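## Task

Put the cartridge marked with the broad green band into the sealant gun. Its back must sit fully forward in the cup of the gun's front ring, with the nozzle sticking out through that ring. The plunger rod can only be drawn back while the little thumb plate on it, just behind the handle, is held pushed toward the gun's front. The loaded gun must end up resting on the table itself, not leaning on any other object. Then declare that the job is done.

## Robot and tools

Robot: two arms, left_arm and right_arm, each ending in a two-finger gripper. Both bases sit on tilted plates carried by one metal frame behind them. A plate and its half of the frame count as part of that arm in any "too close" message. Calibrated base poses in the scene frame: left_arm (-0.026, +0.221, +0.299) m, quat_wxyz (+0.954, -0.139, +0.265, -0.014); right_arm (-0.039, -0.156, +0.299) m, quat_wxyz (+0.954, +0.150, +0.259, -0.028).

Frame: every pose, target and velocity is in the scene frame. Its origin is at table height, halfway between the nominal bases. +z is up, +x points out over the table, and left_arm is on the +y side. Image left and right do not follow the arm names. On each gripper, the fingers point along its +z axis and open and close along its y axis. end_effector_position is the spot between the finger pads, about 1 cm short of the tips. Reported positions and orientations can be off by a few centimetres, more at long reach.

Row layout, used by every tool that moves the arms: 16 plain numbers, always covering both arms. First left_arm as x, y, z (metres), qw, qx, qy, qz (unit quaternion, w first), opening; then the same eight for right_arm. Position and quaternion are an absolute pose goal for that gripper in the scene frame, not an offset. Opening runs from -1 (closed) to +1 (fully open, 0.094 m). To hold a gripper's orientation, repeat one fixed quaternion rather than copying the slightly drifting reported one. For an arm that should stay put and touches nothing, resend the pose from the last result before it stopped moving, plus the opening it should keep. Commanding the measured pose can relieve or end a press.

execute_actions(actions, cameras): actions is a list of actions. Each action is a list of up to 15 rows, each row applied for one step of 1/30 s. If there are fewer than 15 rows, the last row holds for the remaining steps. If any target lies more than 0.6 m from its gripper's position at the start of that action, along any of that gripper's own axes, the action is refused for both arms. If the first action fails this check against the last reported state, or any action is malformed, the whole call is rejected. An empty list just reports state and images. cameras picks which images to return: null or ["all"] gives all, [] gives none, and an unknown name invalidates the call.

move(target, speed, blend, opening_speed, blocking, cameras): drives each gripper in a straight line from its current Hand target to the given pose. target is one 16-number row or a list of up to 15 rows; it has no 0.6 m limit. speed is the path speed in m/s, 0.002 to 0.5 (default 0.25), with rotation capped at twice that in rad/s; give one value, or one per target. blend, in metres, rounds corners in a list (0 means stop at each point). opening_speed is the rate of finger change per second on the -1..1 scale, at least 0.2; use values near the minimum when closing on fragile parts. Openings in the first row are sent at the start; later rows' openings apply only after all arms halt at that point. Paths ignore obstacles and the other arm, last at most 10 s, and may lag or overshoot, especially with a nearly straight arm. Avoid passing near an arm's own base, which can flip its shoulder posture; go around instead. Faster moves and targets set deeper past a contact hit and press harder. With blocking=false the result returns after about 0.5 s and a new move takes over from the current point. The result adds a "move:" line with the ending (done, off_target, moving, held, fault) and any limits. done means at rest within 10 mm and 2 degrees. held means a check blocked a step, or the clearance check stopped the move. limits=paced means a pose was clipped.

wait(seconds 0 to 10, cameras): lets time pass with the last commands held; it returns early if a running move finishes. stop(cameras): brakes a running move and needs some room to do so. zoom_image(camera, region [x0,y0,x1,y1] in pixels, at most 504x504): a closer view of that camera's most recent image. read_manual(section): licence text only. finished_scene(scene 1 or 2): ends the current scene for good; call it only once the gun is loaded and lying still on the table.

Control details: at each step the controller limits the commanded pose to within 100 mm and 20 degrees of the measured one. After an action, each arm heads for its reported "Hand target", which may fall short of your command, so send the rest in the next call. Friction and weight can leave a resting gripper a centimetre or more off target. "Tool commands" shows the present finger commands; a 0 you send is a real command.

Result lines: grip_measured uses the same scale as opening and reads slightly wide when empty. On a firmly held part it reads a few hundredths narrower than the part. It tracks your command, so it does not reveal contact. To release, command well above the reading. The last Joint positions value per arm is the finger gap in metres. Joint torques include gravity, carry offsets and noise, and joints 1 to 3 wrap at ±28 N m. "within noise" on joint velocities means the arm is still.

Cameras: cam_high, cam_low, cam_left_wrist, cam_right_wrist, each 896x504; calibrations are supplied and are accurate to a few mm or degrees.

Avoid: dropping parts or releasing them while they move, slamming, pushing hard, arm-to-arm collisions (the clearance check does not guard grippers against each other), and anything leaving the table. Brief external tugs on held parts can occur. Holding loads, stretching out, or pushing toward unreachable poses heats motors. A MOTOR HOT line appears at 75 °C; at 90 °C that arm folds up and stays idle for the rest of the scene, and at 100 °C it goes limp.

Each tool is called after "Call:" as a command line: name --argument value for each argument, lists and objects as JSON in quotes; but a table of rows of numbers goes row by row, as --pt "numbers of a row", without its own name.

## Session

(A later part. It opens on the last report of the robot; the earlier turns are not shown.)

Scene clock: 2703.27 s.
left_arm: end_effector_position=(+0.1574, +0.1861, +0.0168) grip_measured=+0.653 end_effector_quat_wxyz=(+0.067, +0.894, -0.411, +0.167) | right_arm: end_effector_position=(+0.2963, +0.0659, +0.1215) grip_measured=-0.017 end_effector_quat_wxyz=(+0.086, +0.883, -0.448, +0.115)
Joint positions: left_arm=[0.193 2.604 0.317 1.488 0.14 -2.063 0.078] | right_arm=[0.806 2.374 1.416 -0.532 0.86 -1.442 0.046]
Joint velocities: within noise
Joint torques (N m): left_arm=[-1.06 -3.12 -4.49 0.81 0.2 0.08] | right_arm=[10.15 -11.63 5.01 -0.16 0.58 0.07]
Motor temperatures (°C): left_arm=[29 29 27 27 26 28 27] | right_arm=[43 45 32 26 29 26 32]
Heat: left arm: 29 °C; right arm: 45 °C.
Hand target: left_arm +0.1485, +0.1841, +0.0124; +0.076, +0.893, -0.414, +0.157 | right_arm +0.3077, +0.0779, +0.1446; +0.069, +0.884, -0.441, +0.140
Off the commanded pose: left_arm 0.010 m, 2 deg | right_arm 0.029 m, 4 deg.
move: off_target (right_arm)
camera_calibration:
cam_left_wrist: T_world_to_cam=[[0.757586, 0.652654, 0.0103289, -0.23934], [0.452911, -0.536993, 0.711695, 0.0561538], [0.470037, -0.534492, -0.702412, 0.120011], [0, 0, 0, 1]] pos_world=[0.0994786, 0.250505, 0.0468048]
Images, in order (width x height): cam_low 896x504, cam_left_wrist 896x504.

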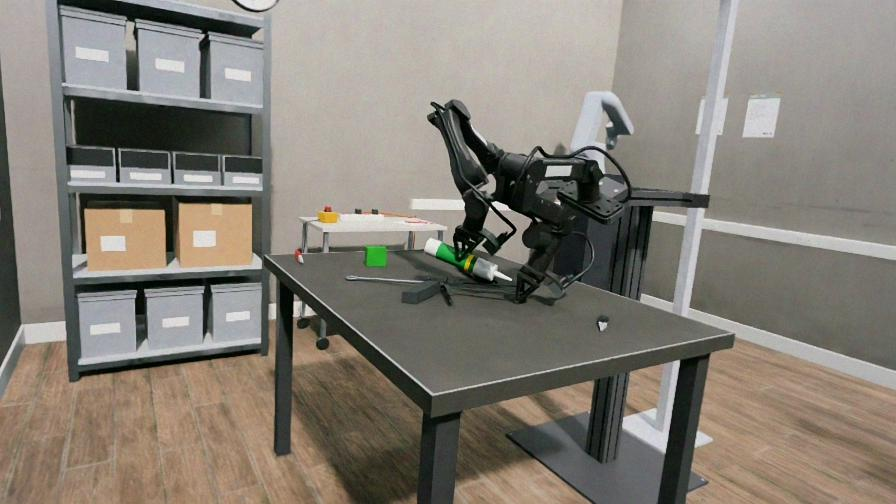

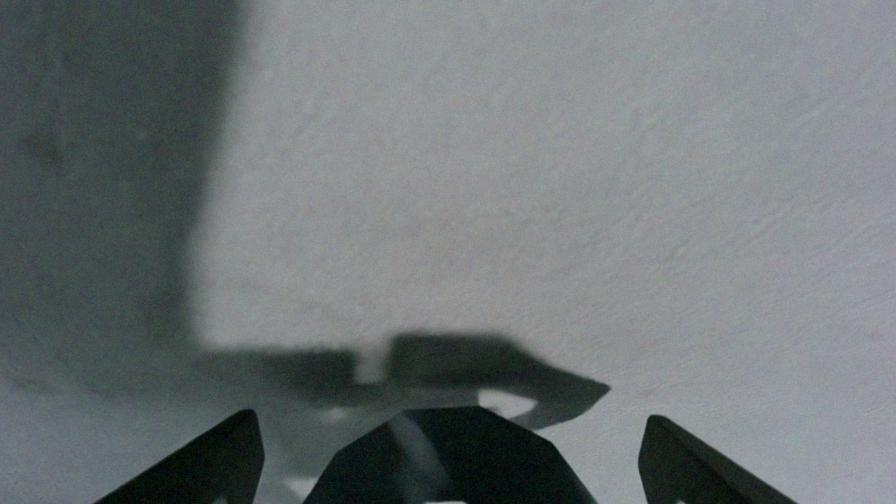

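Call:
move --target '[0.1485, 0.184, 0.012, -0.0762, -0.8935, 0.4144, -0.1565, 0.45, 0.308, 0.078, 0.145, -0.0698, -0.8839, 0.4407, -0.1399, -0.2]' --speed 0.04 --opening_speed 0.3 --cameras '["cam_left_wrist"]'

Scene clock: 2709.47 s.
left_arm: end_effector_position=(+0.1574, +0.1862, +0.0168) grip_measured=+0.619 end_effector_quat_wxyz=(+0.067, +0.894, -0.411, +0.167) | right_arm: end_effector_position=(+0.2962, +0.0658, +0.1215) grip_measured=-0.017 end_effector_quat_wxyz=(+0.086, +0.883, -0.447, +0.115)
Joint positions: left_arm=[0.193 2.604 0.317 1.488 0.14 -2.062 0.076] | right_arm=[0.806 2.374 1.416 -0.532 0.86 -1.442 0.046]
Joint velocities: within noise
Joint torques (N m): left_arm=[-1.2 -3.03 -4.42 0.79 0.19 0.07] | right_arm=[10.17 -11.54 5.03 -0.18 0.59 0.06]
Motor temperatures (°C): left_arm=[29 29 27 27 26 28 27] | right_arm=[43 45 32 26 29 26 32]
Heat: left arm: 29 °C; right arm: 45 °C.
Hand target: left_arm +0.1485, +0.1840, +0.0124; +0.076, +0.893, -0.414, +0.157 | right_arm +0.3076, +0.0778, +0.1446; +0.069, +0.884, -0.441, +0.140
Off the commanded pose: left_arm 0.010 m, 2 deg | right_arm 0.029 m, 4 deg.
move: off_target (right_arm)
camera_calibration:
cam_left_wrist: T_world_to_cam=[[0.757846, 0.652347, 0.0106516, -0.23939], [0.452626, -0.537445, 0.711536, 0.0563709], [0.469892, -0.534413, -0.702569, 0.120072], [0, 0, 0, 1]] pos_world=[0.0994847, 0.250629, 0.0467989]
Images, in order (width x height): cam_left_wrist 896x504.

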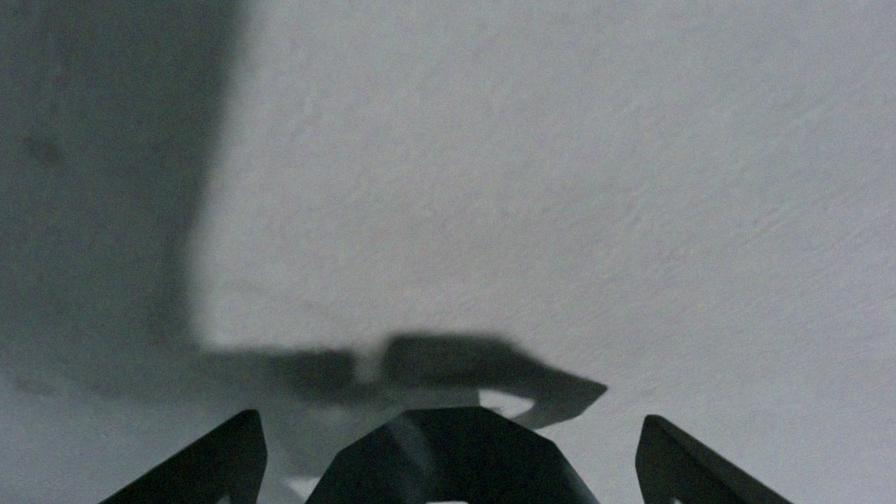

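Call:
move --target '[0.168, 0.193, 0.012, -0.0784, -0.8786, 0.4448, -0.1549, 0.5, 0.308, 0.078, 0.145, -0.0698, -0.8839, 0.4407, -0.1399, -0.2]' --speed 0.05

Call:
zoom_image --camera "cam_low" --region '[420, 230, 600, 330]'

Scene clock: 2723.43 s.
left_arm: end_effector_position=(+0.1661, +0.1957, +0.0128) grip_measured=+0.619 end_effector_quat_wxyz=(+0.069, +0.883, -0.438, +0.152) | right_arm: end_effector_position=(+0.2962, +0.0658, +0.1215) grip_measured=-0.017 end_effector_quat_wxyz=(+0.086, +0.883, -0.447, +0.115)
Joint positions: left_arm=[0.225 2.493 0.35 1.305 0.151 -1.978 0.076] | right_arm=[0.806 2.374 1.416 -0.532 0.86 -1.442 0.046]
Joint velocities: within noise
Joint torques (N m): left_arm=[-1.32 -6.71 -3.95 0.53 0.3 0.14] | right_arm=[10.19 -11.58 5.11 -0.16 0.58 0.04]
Motor temperatures (°C): left_arm=[29 29 27 27 26 28 28] | right_arm=[43 45 32 26 29 26 32]
Heat: left arm: 29 °C; right arm: 45 °C.
Hand target: left_arm +0.1680, +0.1930, +0.0121; +0.078, +0.879, -0.445, +0.155 | right_arm +0.3076, +0.0778, +0.1446; +0.069, +0.884, -0.441, +0.140
Off the commanded pose: left_arm 0.003 m, 1 deg | right_arm 0.029 m, 4 deg.
move: off_target (right_arm)
camera_calibration:
cam_left_wrist: T_world_to_cam=[[0.796217, 0.605, 0.00366412, -0.249156], [0.433977, -0.575339, 0.693288, 0.0711766], [0.421547, -0.550418, -0.720651, 0.129614], [0, 0, 0, 1]] pos_world=[0.112855, 0.263032, 0.0449735]
cam_right_wrist: T_world_to_cam=[[0.813693, 0.579634, -0.0439084, -0.273933], [0.457583, -0.592109, 0.663343, -0.139226], [0.358498, -0.55985, -0.747026, 0.108627], [0, 0, 0, 1]] pos_world=[0.247663, 0.137158, 0.161474]

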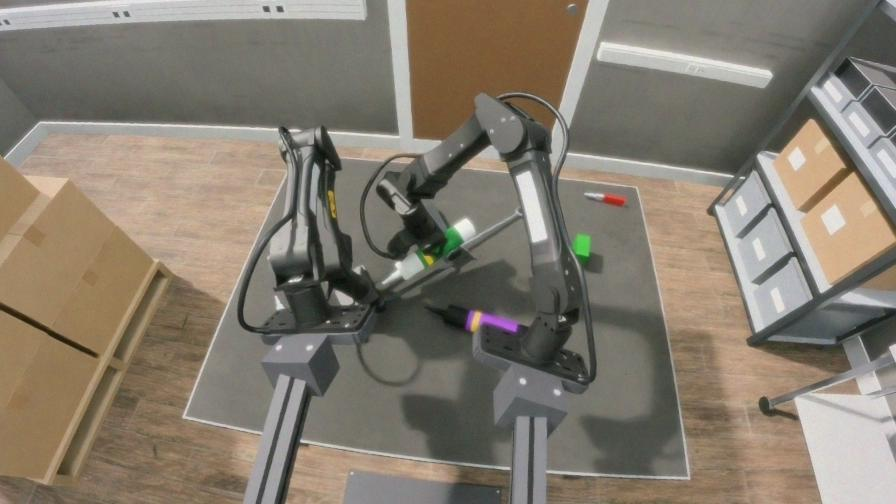

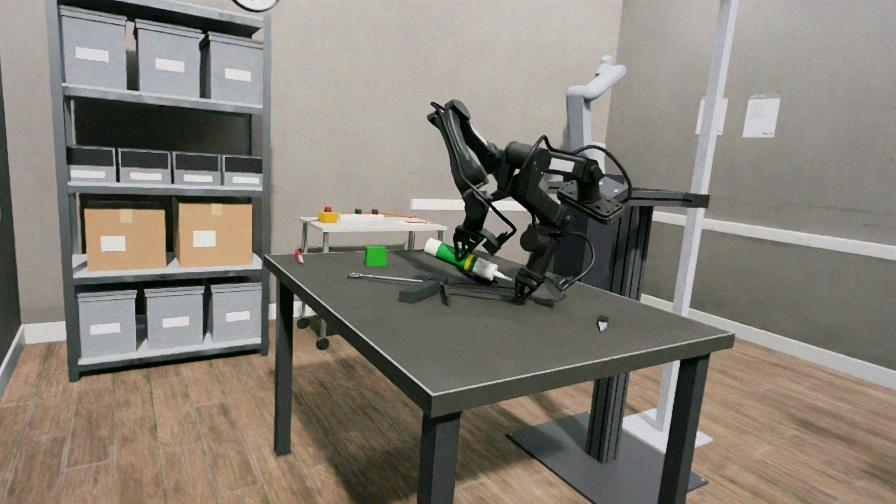

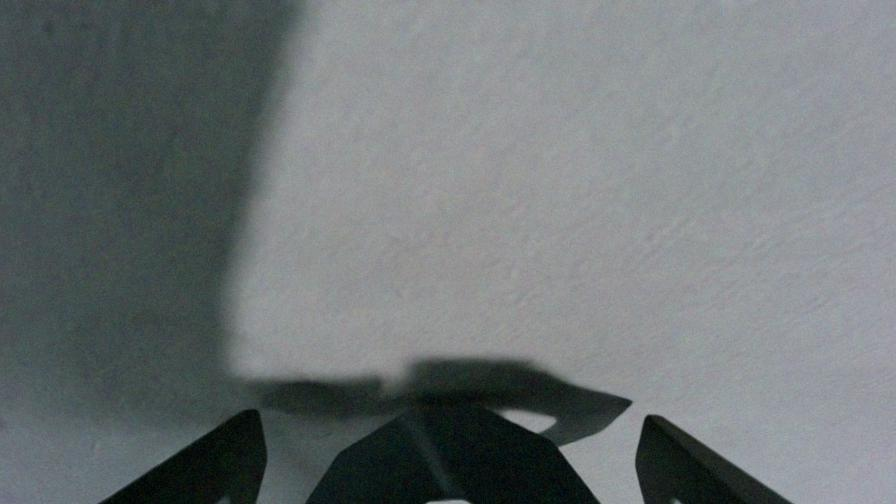

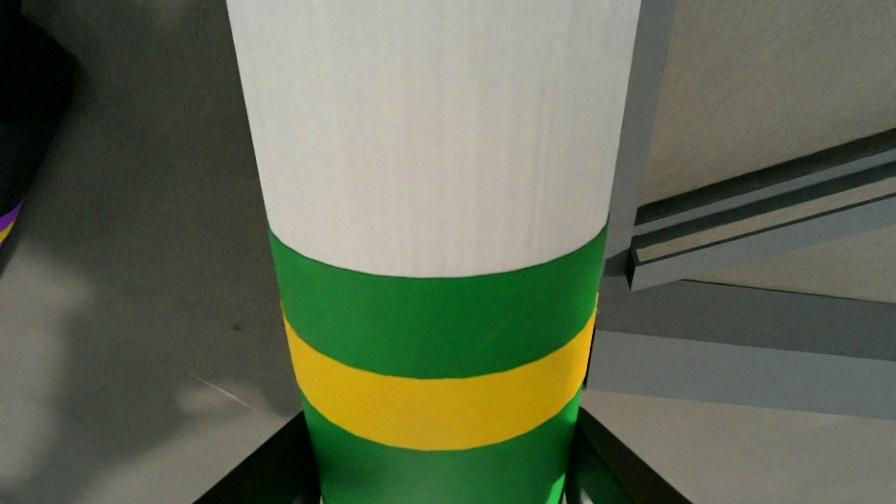

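Scaled by 2.800.

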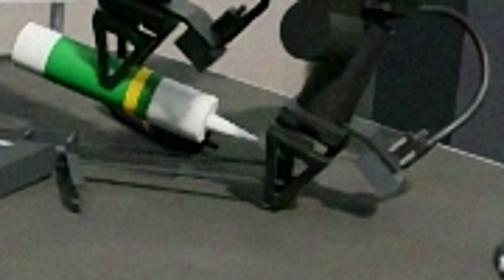

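Call:
move --target '[0.168, 0.193, 0.012, -0.0784, -0.8786, 0.4448, -0.1549, 0.5, 0.296, 0.068, 0.102, -0.0679, -0.8896, 0.4292, -0.1409, -0.2]' --speed 0.05 --cameras '["cam_low"]'

Call:
zoom_image --camera "cam_low" --region '[420, 230, 600, 330]'

Scene clock: 2739.40 s.
left_arm: end_effector_position=(+0.1660, +0.1957, +0.0127) grip_measured=+0.619 end_effector_quat_wxyz=(+0.070, +0.883, -0.438, +0.152) | right_arm: end_effector_position=(+0.2964, +0.0688, +0.0987) grip_measured=-0.017 end_effector_quat_wxyz=(+0.062, +0.887, -0.439, +0.126)
Joint positions: left_arm=[0.225 2.493 0.35 1.305 0.151 -1.978 0.076] | right_arm=[0.781 2.401 1.349 -0.326 0.86 -1.555 0.046]
Joint velocities: within noise
Joint torques (N m): left_arm=[-1.32 -6.69 -3.89 0.55 0.32 0.14] | right_arm=[7.34 -9.2 2.07 0.22 0.52 -0.08]
Motor temperatures (°C): left_arm=[29 30 27 27 26 28 28] | right_arm=[43 44 32 26 29 26 32]
Heat: left arm: 30 °C; right arm: 44 °C.
Hand target: left_arm +0.1679, +0.1930, +0.0121; +0.078, +0.879, -0.445, +0.155 | right_arm +0.2960, +0.0680, +0.1021; +0.068, +0.890, -0.429, +0.141
Off the commanded pose: left_arm 0.003 m, 1 deg | right_arm 0.003 m, 2 deg.
move: done
Images, in order (width x height): cam_low 896x504.

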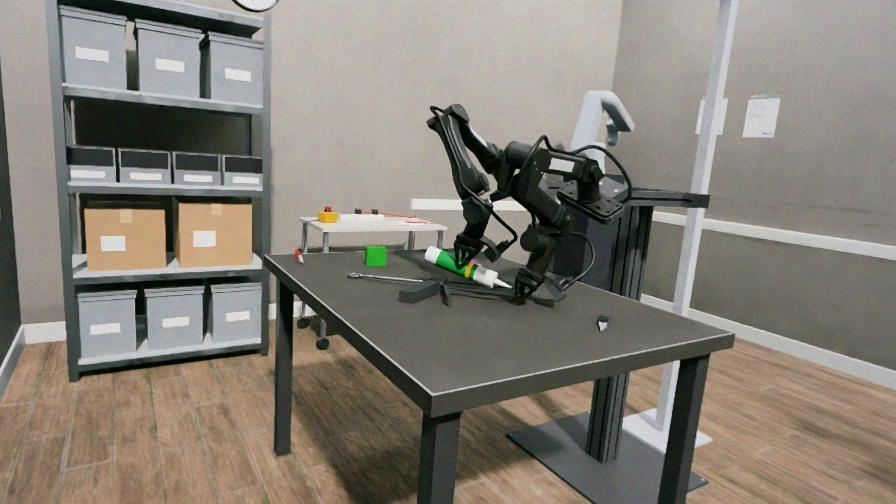

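Scaled by 2.800.

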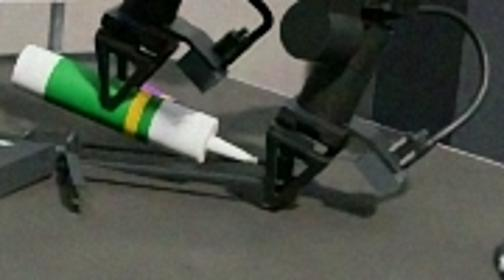

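Call:
move --pt "0.168 0.193 0.014 -0.0784 -0.8786 0.4448 -0.1549 1.0 0.290 0.065 0.098 -0.0679 -0.8896 0.4292 -0.1409 -0.2" --pt "0.168 0.193 0.07 -0.0784 -0.8786 0.4448 -0.1549 1.0 0.290 0.065 0.098 -0.0679 -0.8896 0.4292 -0.1409 -0.2" --pt "0.159 0.220 0.13 -0.0612 -0.8753 0.4655 -0.1153 1.0 0.290 0.065 0.098 -0.0679 -0.8896 0.4292 -0.1409 -0.2" --speed 0.08 --cameras '["cam_left_wrist","cam_low"]'

Call:
zoom_image --camera "cam_left_wrist" --region '[300, 150, 580, 430]'

Scene clock: 2750.87 s.
left_arm: end_effector_position=(+0.1625, +0.2183, +0.1308) grip_measured=+0.998 end_effector_quat_wxyz=(+0.060, +0.876, -0.462, +0.125) | right_arm: end_effector_position=(+0.2911, +0.0674, +0.0953) grip_measured=-0.017 end_effector_quat_wxyz=(+0.060, +0.887, -0.440, +0.127)
Joint positions: left_arm=[0.195 1.48 0.046 0.563 0.084 -1.949 0.094] | right_arm=[0.781 2.401 1.319 -0.287 0.86 -1.559 0.046]
Joint velocities: left_arm=[0.012 -0.051 0.002 -0.037 -0.051 0.007 0] | right_arm=[within noise]
Joint torques (N m): left_arm=[-0.25 -4.46 -0.58 0.57 0.01 0.12] | right_arm=[7.1 -9.14 1.81 0.22 0.53 -0.08]
Motor temperatures (°C): left_arm=[29 31 27 27 26 28 28] | right_arm=[42 44 31 26 29 26 32]
Heat: left arm: 31 °C; right arm: 44 °C.
Hand target: left_arm +0.1589, +0.2200, +0.1301; +0.061, +0.875, -0.465, +0.116 | right_arm +0.2901, +0.0650, +0.0981; +0.068, +0.890, -0.429, +0.141
Off the commanded pose: left_arm 0.004 m, 1 deg | right_arm 0.004 m, 2 deg.
move: done
camera_calibration:
cam_left_wrist: T_world_to_cam=[[0.824855, 0.565334, 0.00334349, -0.256379], [0.42763, -0.627783, 0.650401, 0.0219638], [0.369793, -0.535057, -0.759584, 0.238732], [0, 0, 0, 1]] pos_world=[0.113802, 0.286463, 0.167909]
Images, in order (width x height): cam_low 896x504, cam_left_wrist 896x504.

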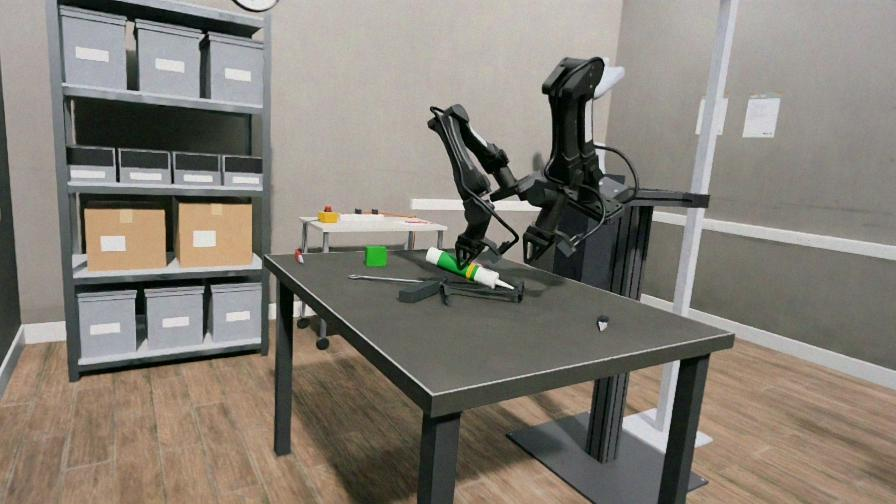

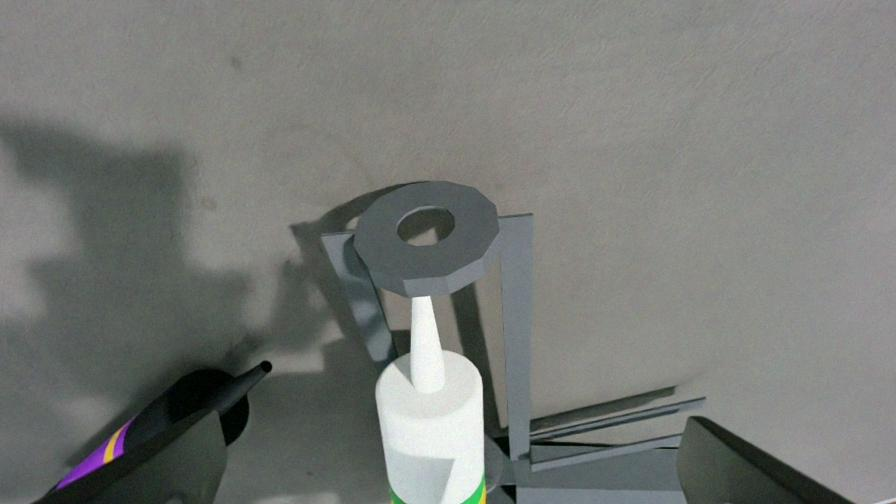

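Scaled by 1.800.

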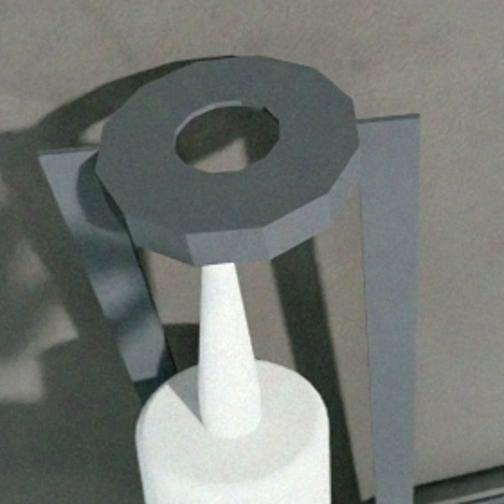

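Call:
move --target '[0.159, 0.220, 0.13, -0.0612, -0.8753, 0.4655, -0.1153, 1.0, 0.3036, 0.0775, 0.100, -0.0629, -0.904, 0.3977, -0.1431, -0.2]' --speed 0.05 --cameras '["cam_left_wrist","cam_low"]'

Call:
zoom_image --camera "cam_left_wrist" --region '[300, 150, 580, 430]'

Scene clock: 2778.60 s.
left_arm: end_effector_position=(+0.1621, +0.2182, +0.1307) grip_measured=+0.998 end_effector_quat_wxyz=(+0.060, +0.876, -0.462, +0.124) | right_arm: end_effector_position=(+0.2990, +0.0741, +0.0947) grip_measured=-0.017 end_effector_quat_wxyz=(+0.059, +0.902, -0.407, +0.128)
Joint positions: left_arm=[0.195 1.48 0.046 0.561 0.084 -1.949 0.094] | right_arm=[0.781 2.416 1.355 -0.287 0.86 -1.646 0.046]
Joint velocities: within noise
Joint torques (N m): left_arm=[-0.32 -4.3 -0.68 0.55 0.08 0.07] | right_arm=[7.65 -8.81 4.52 0.09 0.54 -0.07]
Motor temperatures (°C): left_arm=[29 30 27 27 26 28 27] | right_arm=[41 44 31 26 29 26 32]
Heat: left arm: 30 °C; right arm: 44 °C.
Hand target: left_arm +0.1590, +0.2199, +0.1300; +0.061, +0.875, -0.465, +0.116 | right_arm +0.3036, +0.0775, +0.1001; +0.062, +0.904, -0.398, +0.143
Off the commanded pose: left_arm 0.004 m, 1 deg | right_arm 0.008 m, 2 deg.
move: done
camera_calibration:
cam_left_wrist: T_world_to_cam=[[0.825189, 0.564853, 0.00218872, -0.255851], [0.428221, -0.628102, 0.649703, 0.0222143], [0.368362, -0.53519, -0.760185, 0.239155], [0, 0, 0, 1]] pos_world=[0.113517, 0.286464, 0.167929]
Images, in order (width x height): cam_low 896x504, cam_left_wrist 896x504.

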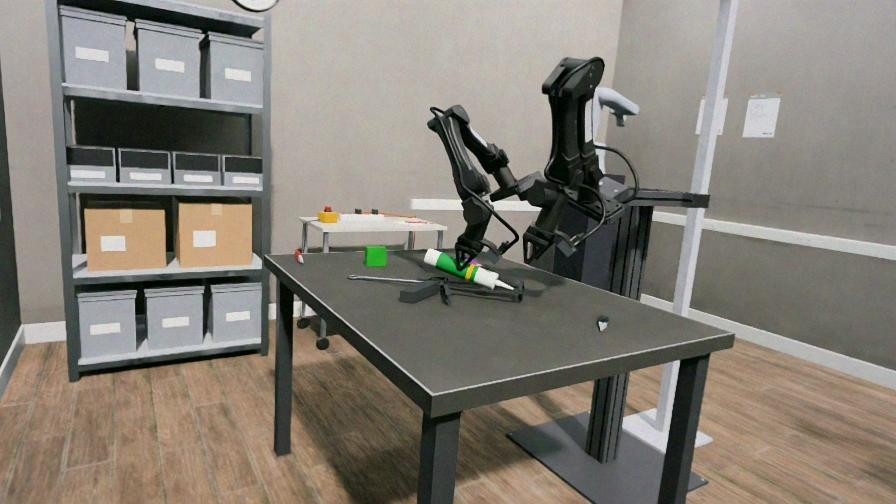

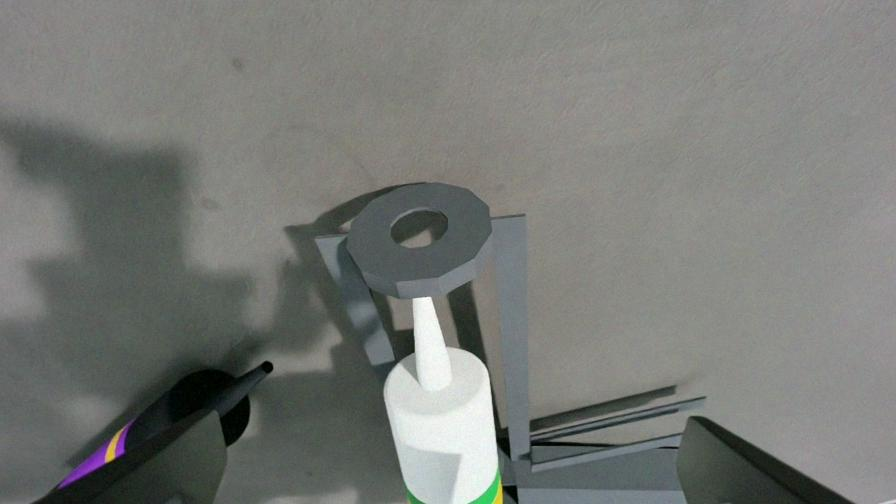

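Scaled by 1.800.

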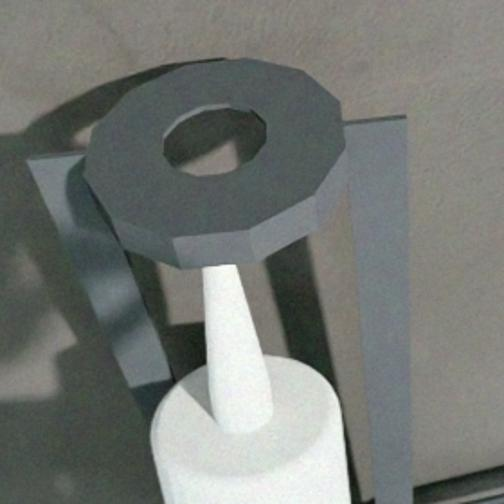

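Call:
move --target '[0.159, 0.220, 0.13, -0.0612, -0.8753, 0.4655, -0.1153, 1.0, 0.3095, 0.0825, 0.101, -0.0629, -0.904, 0.3977, -0.1431, -0.2]' --speed 0.05 --cameras '["cam_left_wrist","cam_low"]'

Call:
zoom_image --camera "cam_left_wrist" --region '[300, 150, 580, 430]'

Scene clock: 2787.73 s.
left_arm: end_effector_position=(+0.1620, +0.2183, +0.1307) grip_measured=+0.998 end_effector_quat_wxyz=(+0.060, +0.876, -0.462, +0.124) | right_arm: end_effector_position=(+0.3052, +0.0785, +0.0953) grip_measured=-0.017 end_effector_quat_wxyz=(+0.059, +0.903, -0.407, +0.128)
Joint positions: left_arm=[0.195 1.48 0.046 0.561 0.084 -1.949 0.094] | right_arm=[0.781 2.43 1.396 -0.315 0.86 -1.647 0.046]
Joint velocities: within noise
Joint torques (N m): left_arm=[-0.35 -4.42 -0.73 0.53 0.05 0.11] | right_arm=[7.91 -8.99 4.72 0.12 0.51 -0.04]
Motor temperatures (°C): left_arm=[29 30 27 27 26 28 27] | right_arm=[41 45 31 26 29 26 32]
Heat: left arm: 30 °C; right arm: 45 °C.
Hand target: left_arm +0.1590, +0.2200, +0.1300; +0.061, +0.875, -0.465, +0.115 | right_arm +0.3095, +0.0825, +0.1011; +0.062, +0.904, -0.398, +0.143
Off the commanded pose: left_arm 0.004 m, 1 deg | right_arm 0.008 m, 2 deg.
move: done
camera_calibration:
cam_left_wrist: T_world_to_cam=[[0.825202, 0.564834, 0.00197521, -0.255758], [0.428503, -0.628299, 0.649327, 0.0223501], [0.368003, -0.53498, -0.760507, 0.23925], [0, 0, 0, 1]] pos_world=[0.113431, 0.286497, 0.167944]
Images, in order (width x height): cam_low 896x504, cam_left_wrist 896x504.

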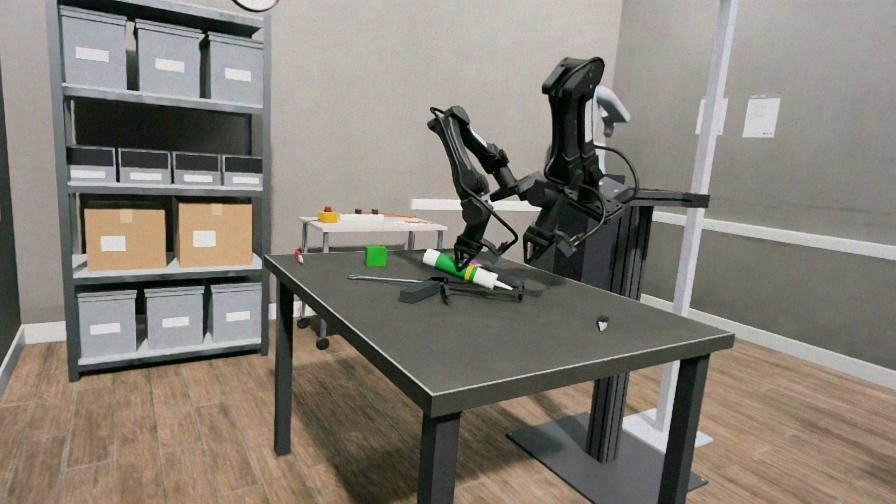

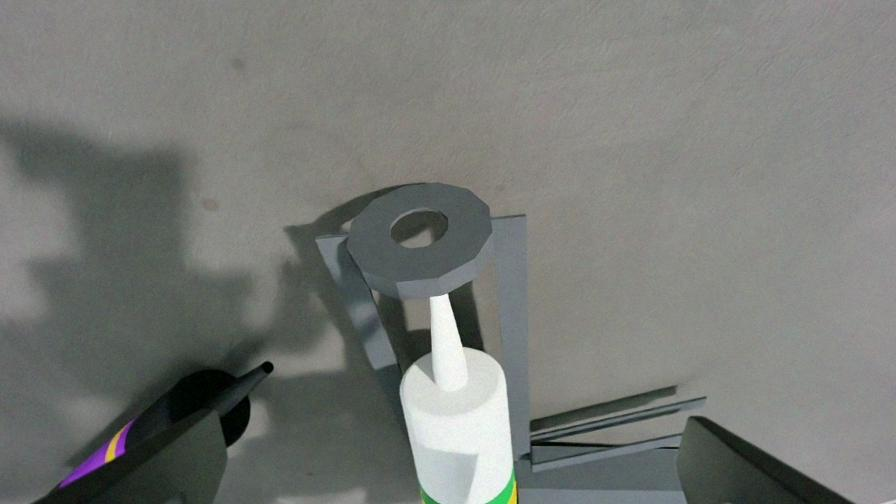

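Scaled by 1.800.

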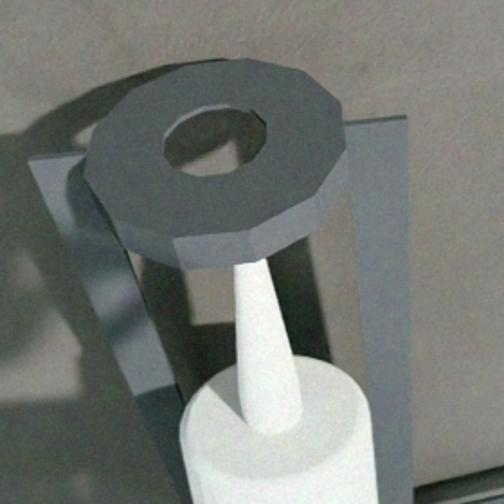

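Call:
move --target '[0.159, 0.220, 0.13, -0.0612, -0.8753, 0.4655, -0.1153, 1.0, 0.3065, 0.080, 0.1000, -0.0629, -0.904, 0.3977, -0.1431, -0.2]' --speed 0.05 --cameras '["cam_left_wrist","cam_low"]'

Call:
zoom_image --camera "cam_left_wrist" --region '[300, 150, 580, 430]'

Scene clock: 2793.73 s.
left_arm: end_effector_position=(+0.1620, +0.2183, +0.1307) grip_measured=+0.998 end_effector_quat_wxyz=(+0.060, +0.876, -0.462, +0.124) | right_arm: end_effector_position=(+0.3051, +0.0784, +0.0953) grip_measured=-0.017 end_effector_quat_wxyz=(+0.059, +0.903, -0.406, +0.128)
Joint positions: left_arm=[0.195 1.48 0.046 0.561 0.084 -1.949 0.094] | right_arm=[0.781 2.43 1.396 -0.316 0.86 -1.647 0.046]
Joint velocities: within noise
Joint torques (N m): left_arm=[-0.31 -4.31 -0.7 0.58 0.04 0.1] | right_arm=[7.83 -9.4 2.99 0.24 0.54 -0.05]
Motor temperatures (°C): left_arm=[29 30 27 27 26 28 27] | right_arm=[41 44 31 26 29 26 32]
Heat: left arm: 30 °C; right arm: 44 °C.
Hand target: left_arm +0.1590, +0.2200, +0.1300; +0.061, +0.875, -0.465, +0.116 | right_arm +0.3066, +0.0800, +0.1001; +0.063, +0.904, -0.398, +0.143
Off the commanded pose: left_arm 0.004 m, 1 deg | right_arm 0.005 m, 2 deg.
move: done
camera_calibration:
cam_left_wrist: T_world_to_cam=[[0.825202, 0.564834, 0.00197521, -0.255758], [0.428503, -0.628299, 0.649327, 0.0223501], [0.368003, -0.53498, -0.760507, 0.23925], [0, 0, 0, 1]] pos_world=[0.113431, 0.286497, 0.167944]
Images, in order (width x height): cam_low 896x504, cam_left_wrist 896x504.

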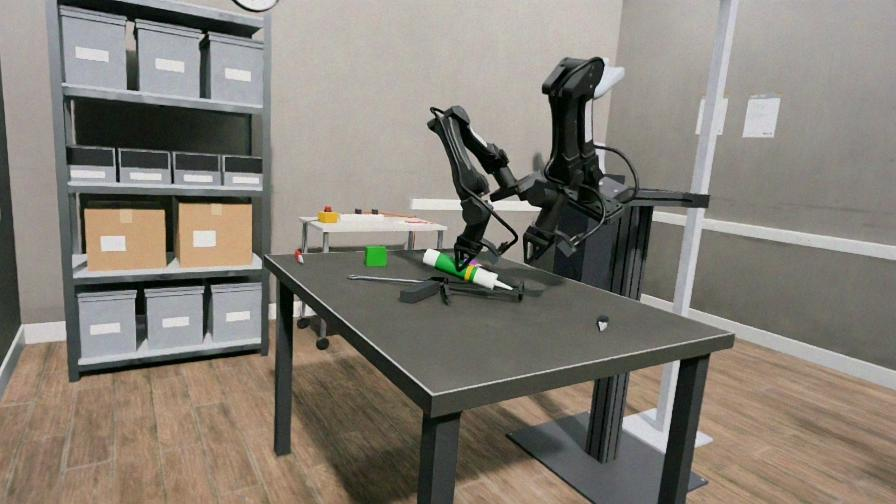

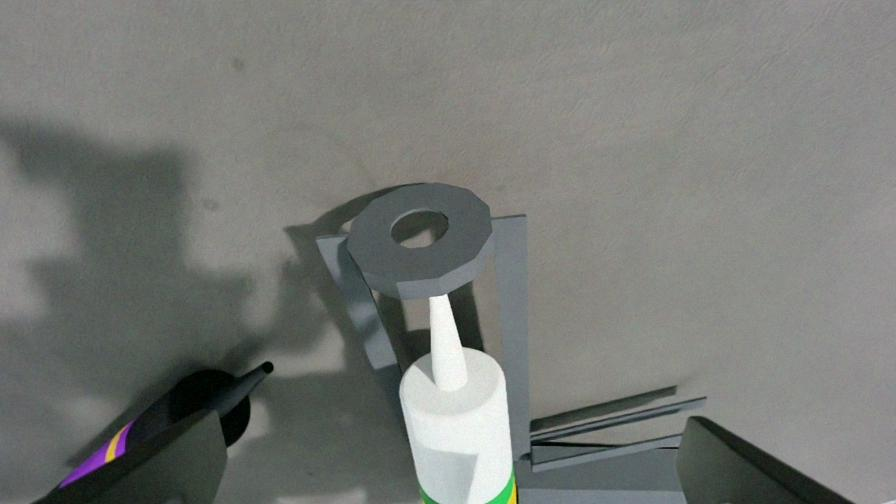

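Scaled by 1.800.

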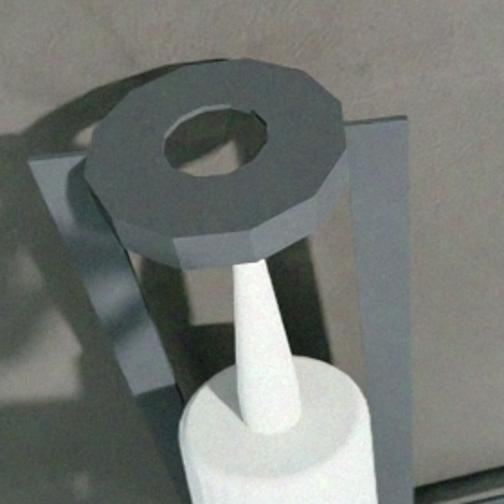

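Call:
move --pt "0.1520 0.194 0.080 -0.0762 -0.8935 0.4144 -0.1565 1.0 0.3075 0.081 0.1005 -0.0629 -0.904 0.3977 -0.1431 -0.2" --pt "0.1520 0.192 0.045 -0.0762 -0.8935 0.4144 -0.1565 1.0 0.3075 0.081 0.1005 -0.0629 -0.904 0.3977 -0.1431 -0.2" --speed 0.08 --cameras '["cam_left_wrist","cam_low"]'

Scene clock: 2812.23 s.
left_arm: end_effector_position=(+0.1557, +0.1930, +0.0484) grip_measured=+0.998 end_effector_quat_wxyz=(+0.072, +0.891, -0.418, +0.160) | right_arm: end_effector_position=(+0.3051, +0.0784, +0.0953) grip_measured=-0.017 end_effector_quat_wxyz=(+0.059, +0.903, -0.406, +0.128)
Joint positions: left_arm=[0.202 2.438 0.2 1.419 0.145 -2.041 0.094] | right_arm=[0.781 2.43 1.396 -0.316 0.86 -1.647 0.046]
Joint velocities: within noise
Joint torques (N m): left_arm=[-0.94 -3.19 -4.48 1.01 0.21 -0.05] | right_arm=[7.8 -9.22 3.59 0.17 0.54 -0.01]
Motor temperatures (°C): left_arm=[29 30 27 27 26 28 27] | right_arm=[41 43 31 26 29 26 32]
Heat: left arm: 30 °C; right arm: 43 °C.
Hand target: left_arm +0.1521, +0.1920, +0.0451; +0.076, +0.893, -0.414, +0.156 | right_arm +0.3075, +0.0810, +0.1006; +0.062, +0.904, -0.398, +0.143
Off the commanded pose: left_arm 0.005 m, 1 deg | right_arm 0.006 m, 2 deg.
move: done
camera_calibration:
cam_left_wrist: T_world_to_cam=[[0.768834, 0.639447, -0.00129711, -0.241499], [0.454281, -0.544771, 0.704878, 0.0397734], [0.450025, -0.542524, -0.709327, 0.151686], [0, 0, 0, 1]] pos_world=[0.0993419, 0.258387, 0.0792465]
Images, in order (width x height): cam_low 896x504, cam_left_wrist 896x504.

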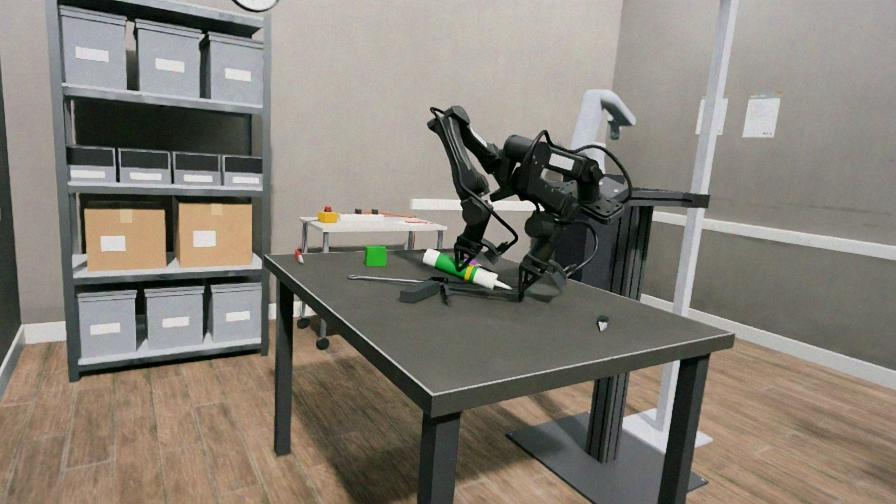

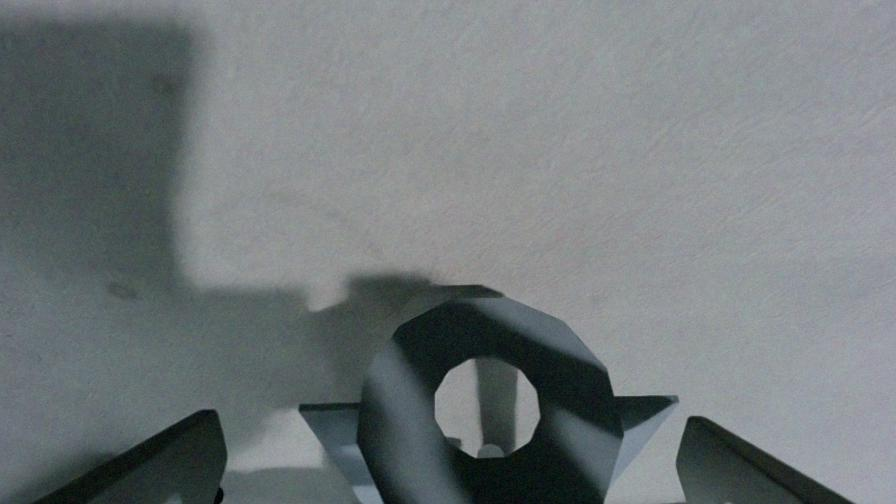

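Call:
move --target '[0.1580, 0.1965, 0.036, -0.0762, -0.8935, 0.4144, -0.1565, 1.0, 0.3075, 0.081, 0.1005, -0.0629, -0.904, 0.3977, -0.1431, -0.2]' --speed 0.08 --cameras '["cam_left_wrist"]'

Scene clock: 2819.37 s.
left_arm: end_effector_position=(+0.1649, +0.1983, +0.0401) grip_measured=+0.998 end_effector_quat_wxyz=(+0.067, +0.894, -0.411, +0.167) | right_arm: end_effector_position=(+0.3051, +0.0784, +0.0953) grip_measured=-0.017 end_effector_quat_wxyz=(+0.059, +0.903, -0.406, +0.128)
Joint positions: left_arm=[0.227 2.438 0.24 1.396 0.163 -2.037 0.094] | right_arm=[0.781 2.43 1.396 -0.316 0.86 -1.647 0.046]
Joint velocities: within noise
Joint torques (N m): left_arm=[-0.92 -4.23 -4.1 0.68 0.2 0.07] | right_arm=[7.84 -9.2 3.63 0.16 0.53 -0.03]
Motor temperatures (°C): left_arm=[29 30 27 27 26 28 27] | right_arm=[41 42 31 26 29 26 32]
Heat: left arm: 30 °C; right arm: 42 °C.
Hand target: left_arm +0.1580, +0.1965, +0.0364; +0.076, +0.893, -0.414, +0.157 | right_arm +0.3075, +0.0810, +0.1006; +0.062, +0.904, -0.398, +0.143
Off the commanded pose: left_arm 0.008 m, 2 deg | right_arm 0.006 m, 2 deg.
move: done
camera_calibration:
cam_left_wrist: T_world_to_cam=[[0.757585, 0.652641, 0.0111349, -0.253236], [0.452829, -0.537777, 0.711156, 0.0429444], [0.470118, -0.533719, -0.702946, 0.139184], [0, 0, 0, 1]] pos_world=[0.106968, 0.262652, 0.0701188]
Images, in order (width x height): cam_left_wrist 896x504.

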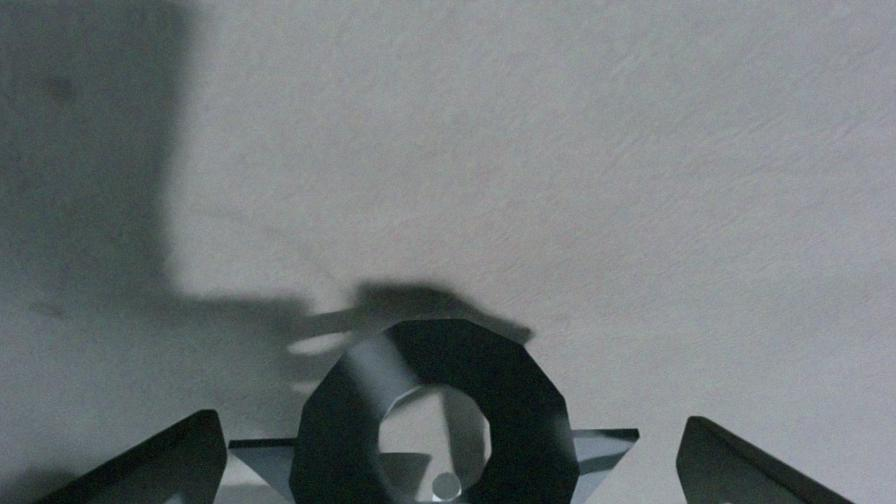

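Call:
move --pt "0.1565 0.1950 0.012 -0.0762 -0.8935 0.4144 -0.1565 1.0 0.3075 0.081 0.1005 -0.0629 -0.904 0.3977 -0.1431 -0.2" --pt "0.1565 0.1950 0.012 -0.0762 -0.8935 0.4144 -0.1565 0.5 0.3075 0.081 0.1005 -0.0629 -0.904 0.3977 -0.1431 -0.2" --speed 0.04 --opening_speed 0.3 --cameras '["cam_left_wrist","cam_low"]'

Call:
zoom_image --camera "cam_low" --region '[450, 240, 570, 320]'

Scene clock: 2828.90 s.
left_arm: end_effector_position=(+0.1633, +0.1967, +0.0163) grip_measured=+0.628 end_effector_quat_wxyz=(+0.070, +0.894, -0.411, +0.164) | right_arm: end_effector_position=(+0.3051, +0.0784, +0.0953) grip_measured=-0.017 end_effector_quat_wxyz=(+0.059, +0.903, -0.406, +0.128)
Joint positions: left_arm=[0.24 2.534 0.327 1.394 0.172 -2.026 0.076] | right_arm=[0.781 2.43 1.396 -0.316 0.86 -1.647 0.046]
Joint velocities: within noise
Joint torques (N m): left_arm=[-0.79 -3.29 -4.37 0.86 0.16 0.07] | right_arm=[7.84 -9.22 3.63 0.18 0.53 -0.04]
Motor temperatures (°C): left_arm=[29 30 27 27 26 28 27] | right_arm=[41 42 31 26 29 26 32]
Heat: left arm: 30 °C; right arm: 42 °C.
Hand target: left_arm +0.1565, +0.1950, +0.0123; +0.076, +0.893, -0.414, +0.156 | right_arm +0.3075, +0.0810, +0.1006; +0.062, +0.904, -0.398, +0.143
Off the commanded pose: left_arm 0.008 m, 1 deg | right_arm 0.006 m, 2 deg.
move: done
camera_calibration:
cam_left_wrist: T_world_to_cam=[[0.759334, 0.650693, 0.00343815, -0.250504], [0.457302, -0.537398, 0.708575, 0.0589189], [0.462912, -0.536472, -0.705628, 0.124139], [0, 0, 0, 1]] pos_world=[0.105807, 0.261261, 0.0467085]
Images, in order (width x height): cam_low 896x504, cam_left_wrist 896x504.

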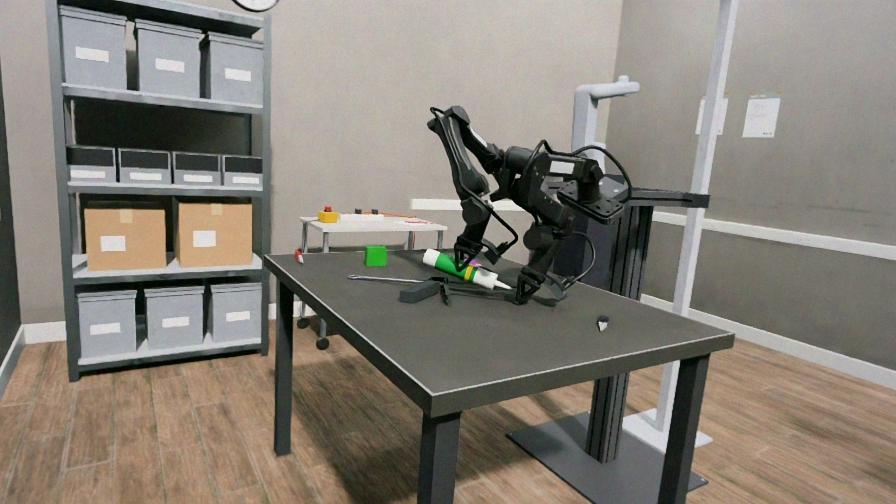

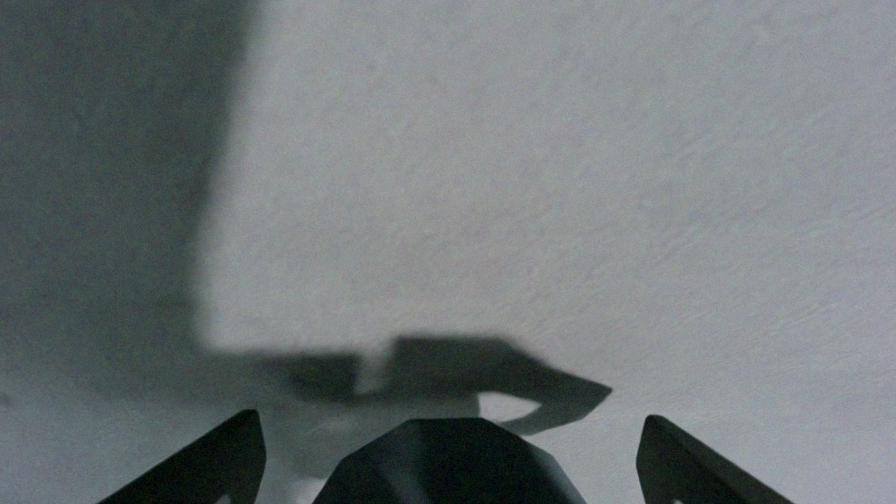

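Scaled by 4.200.

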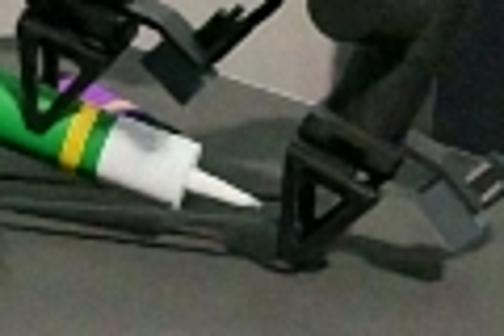

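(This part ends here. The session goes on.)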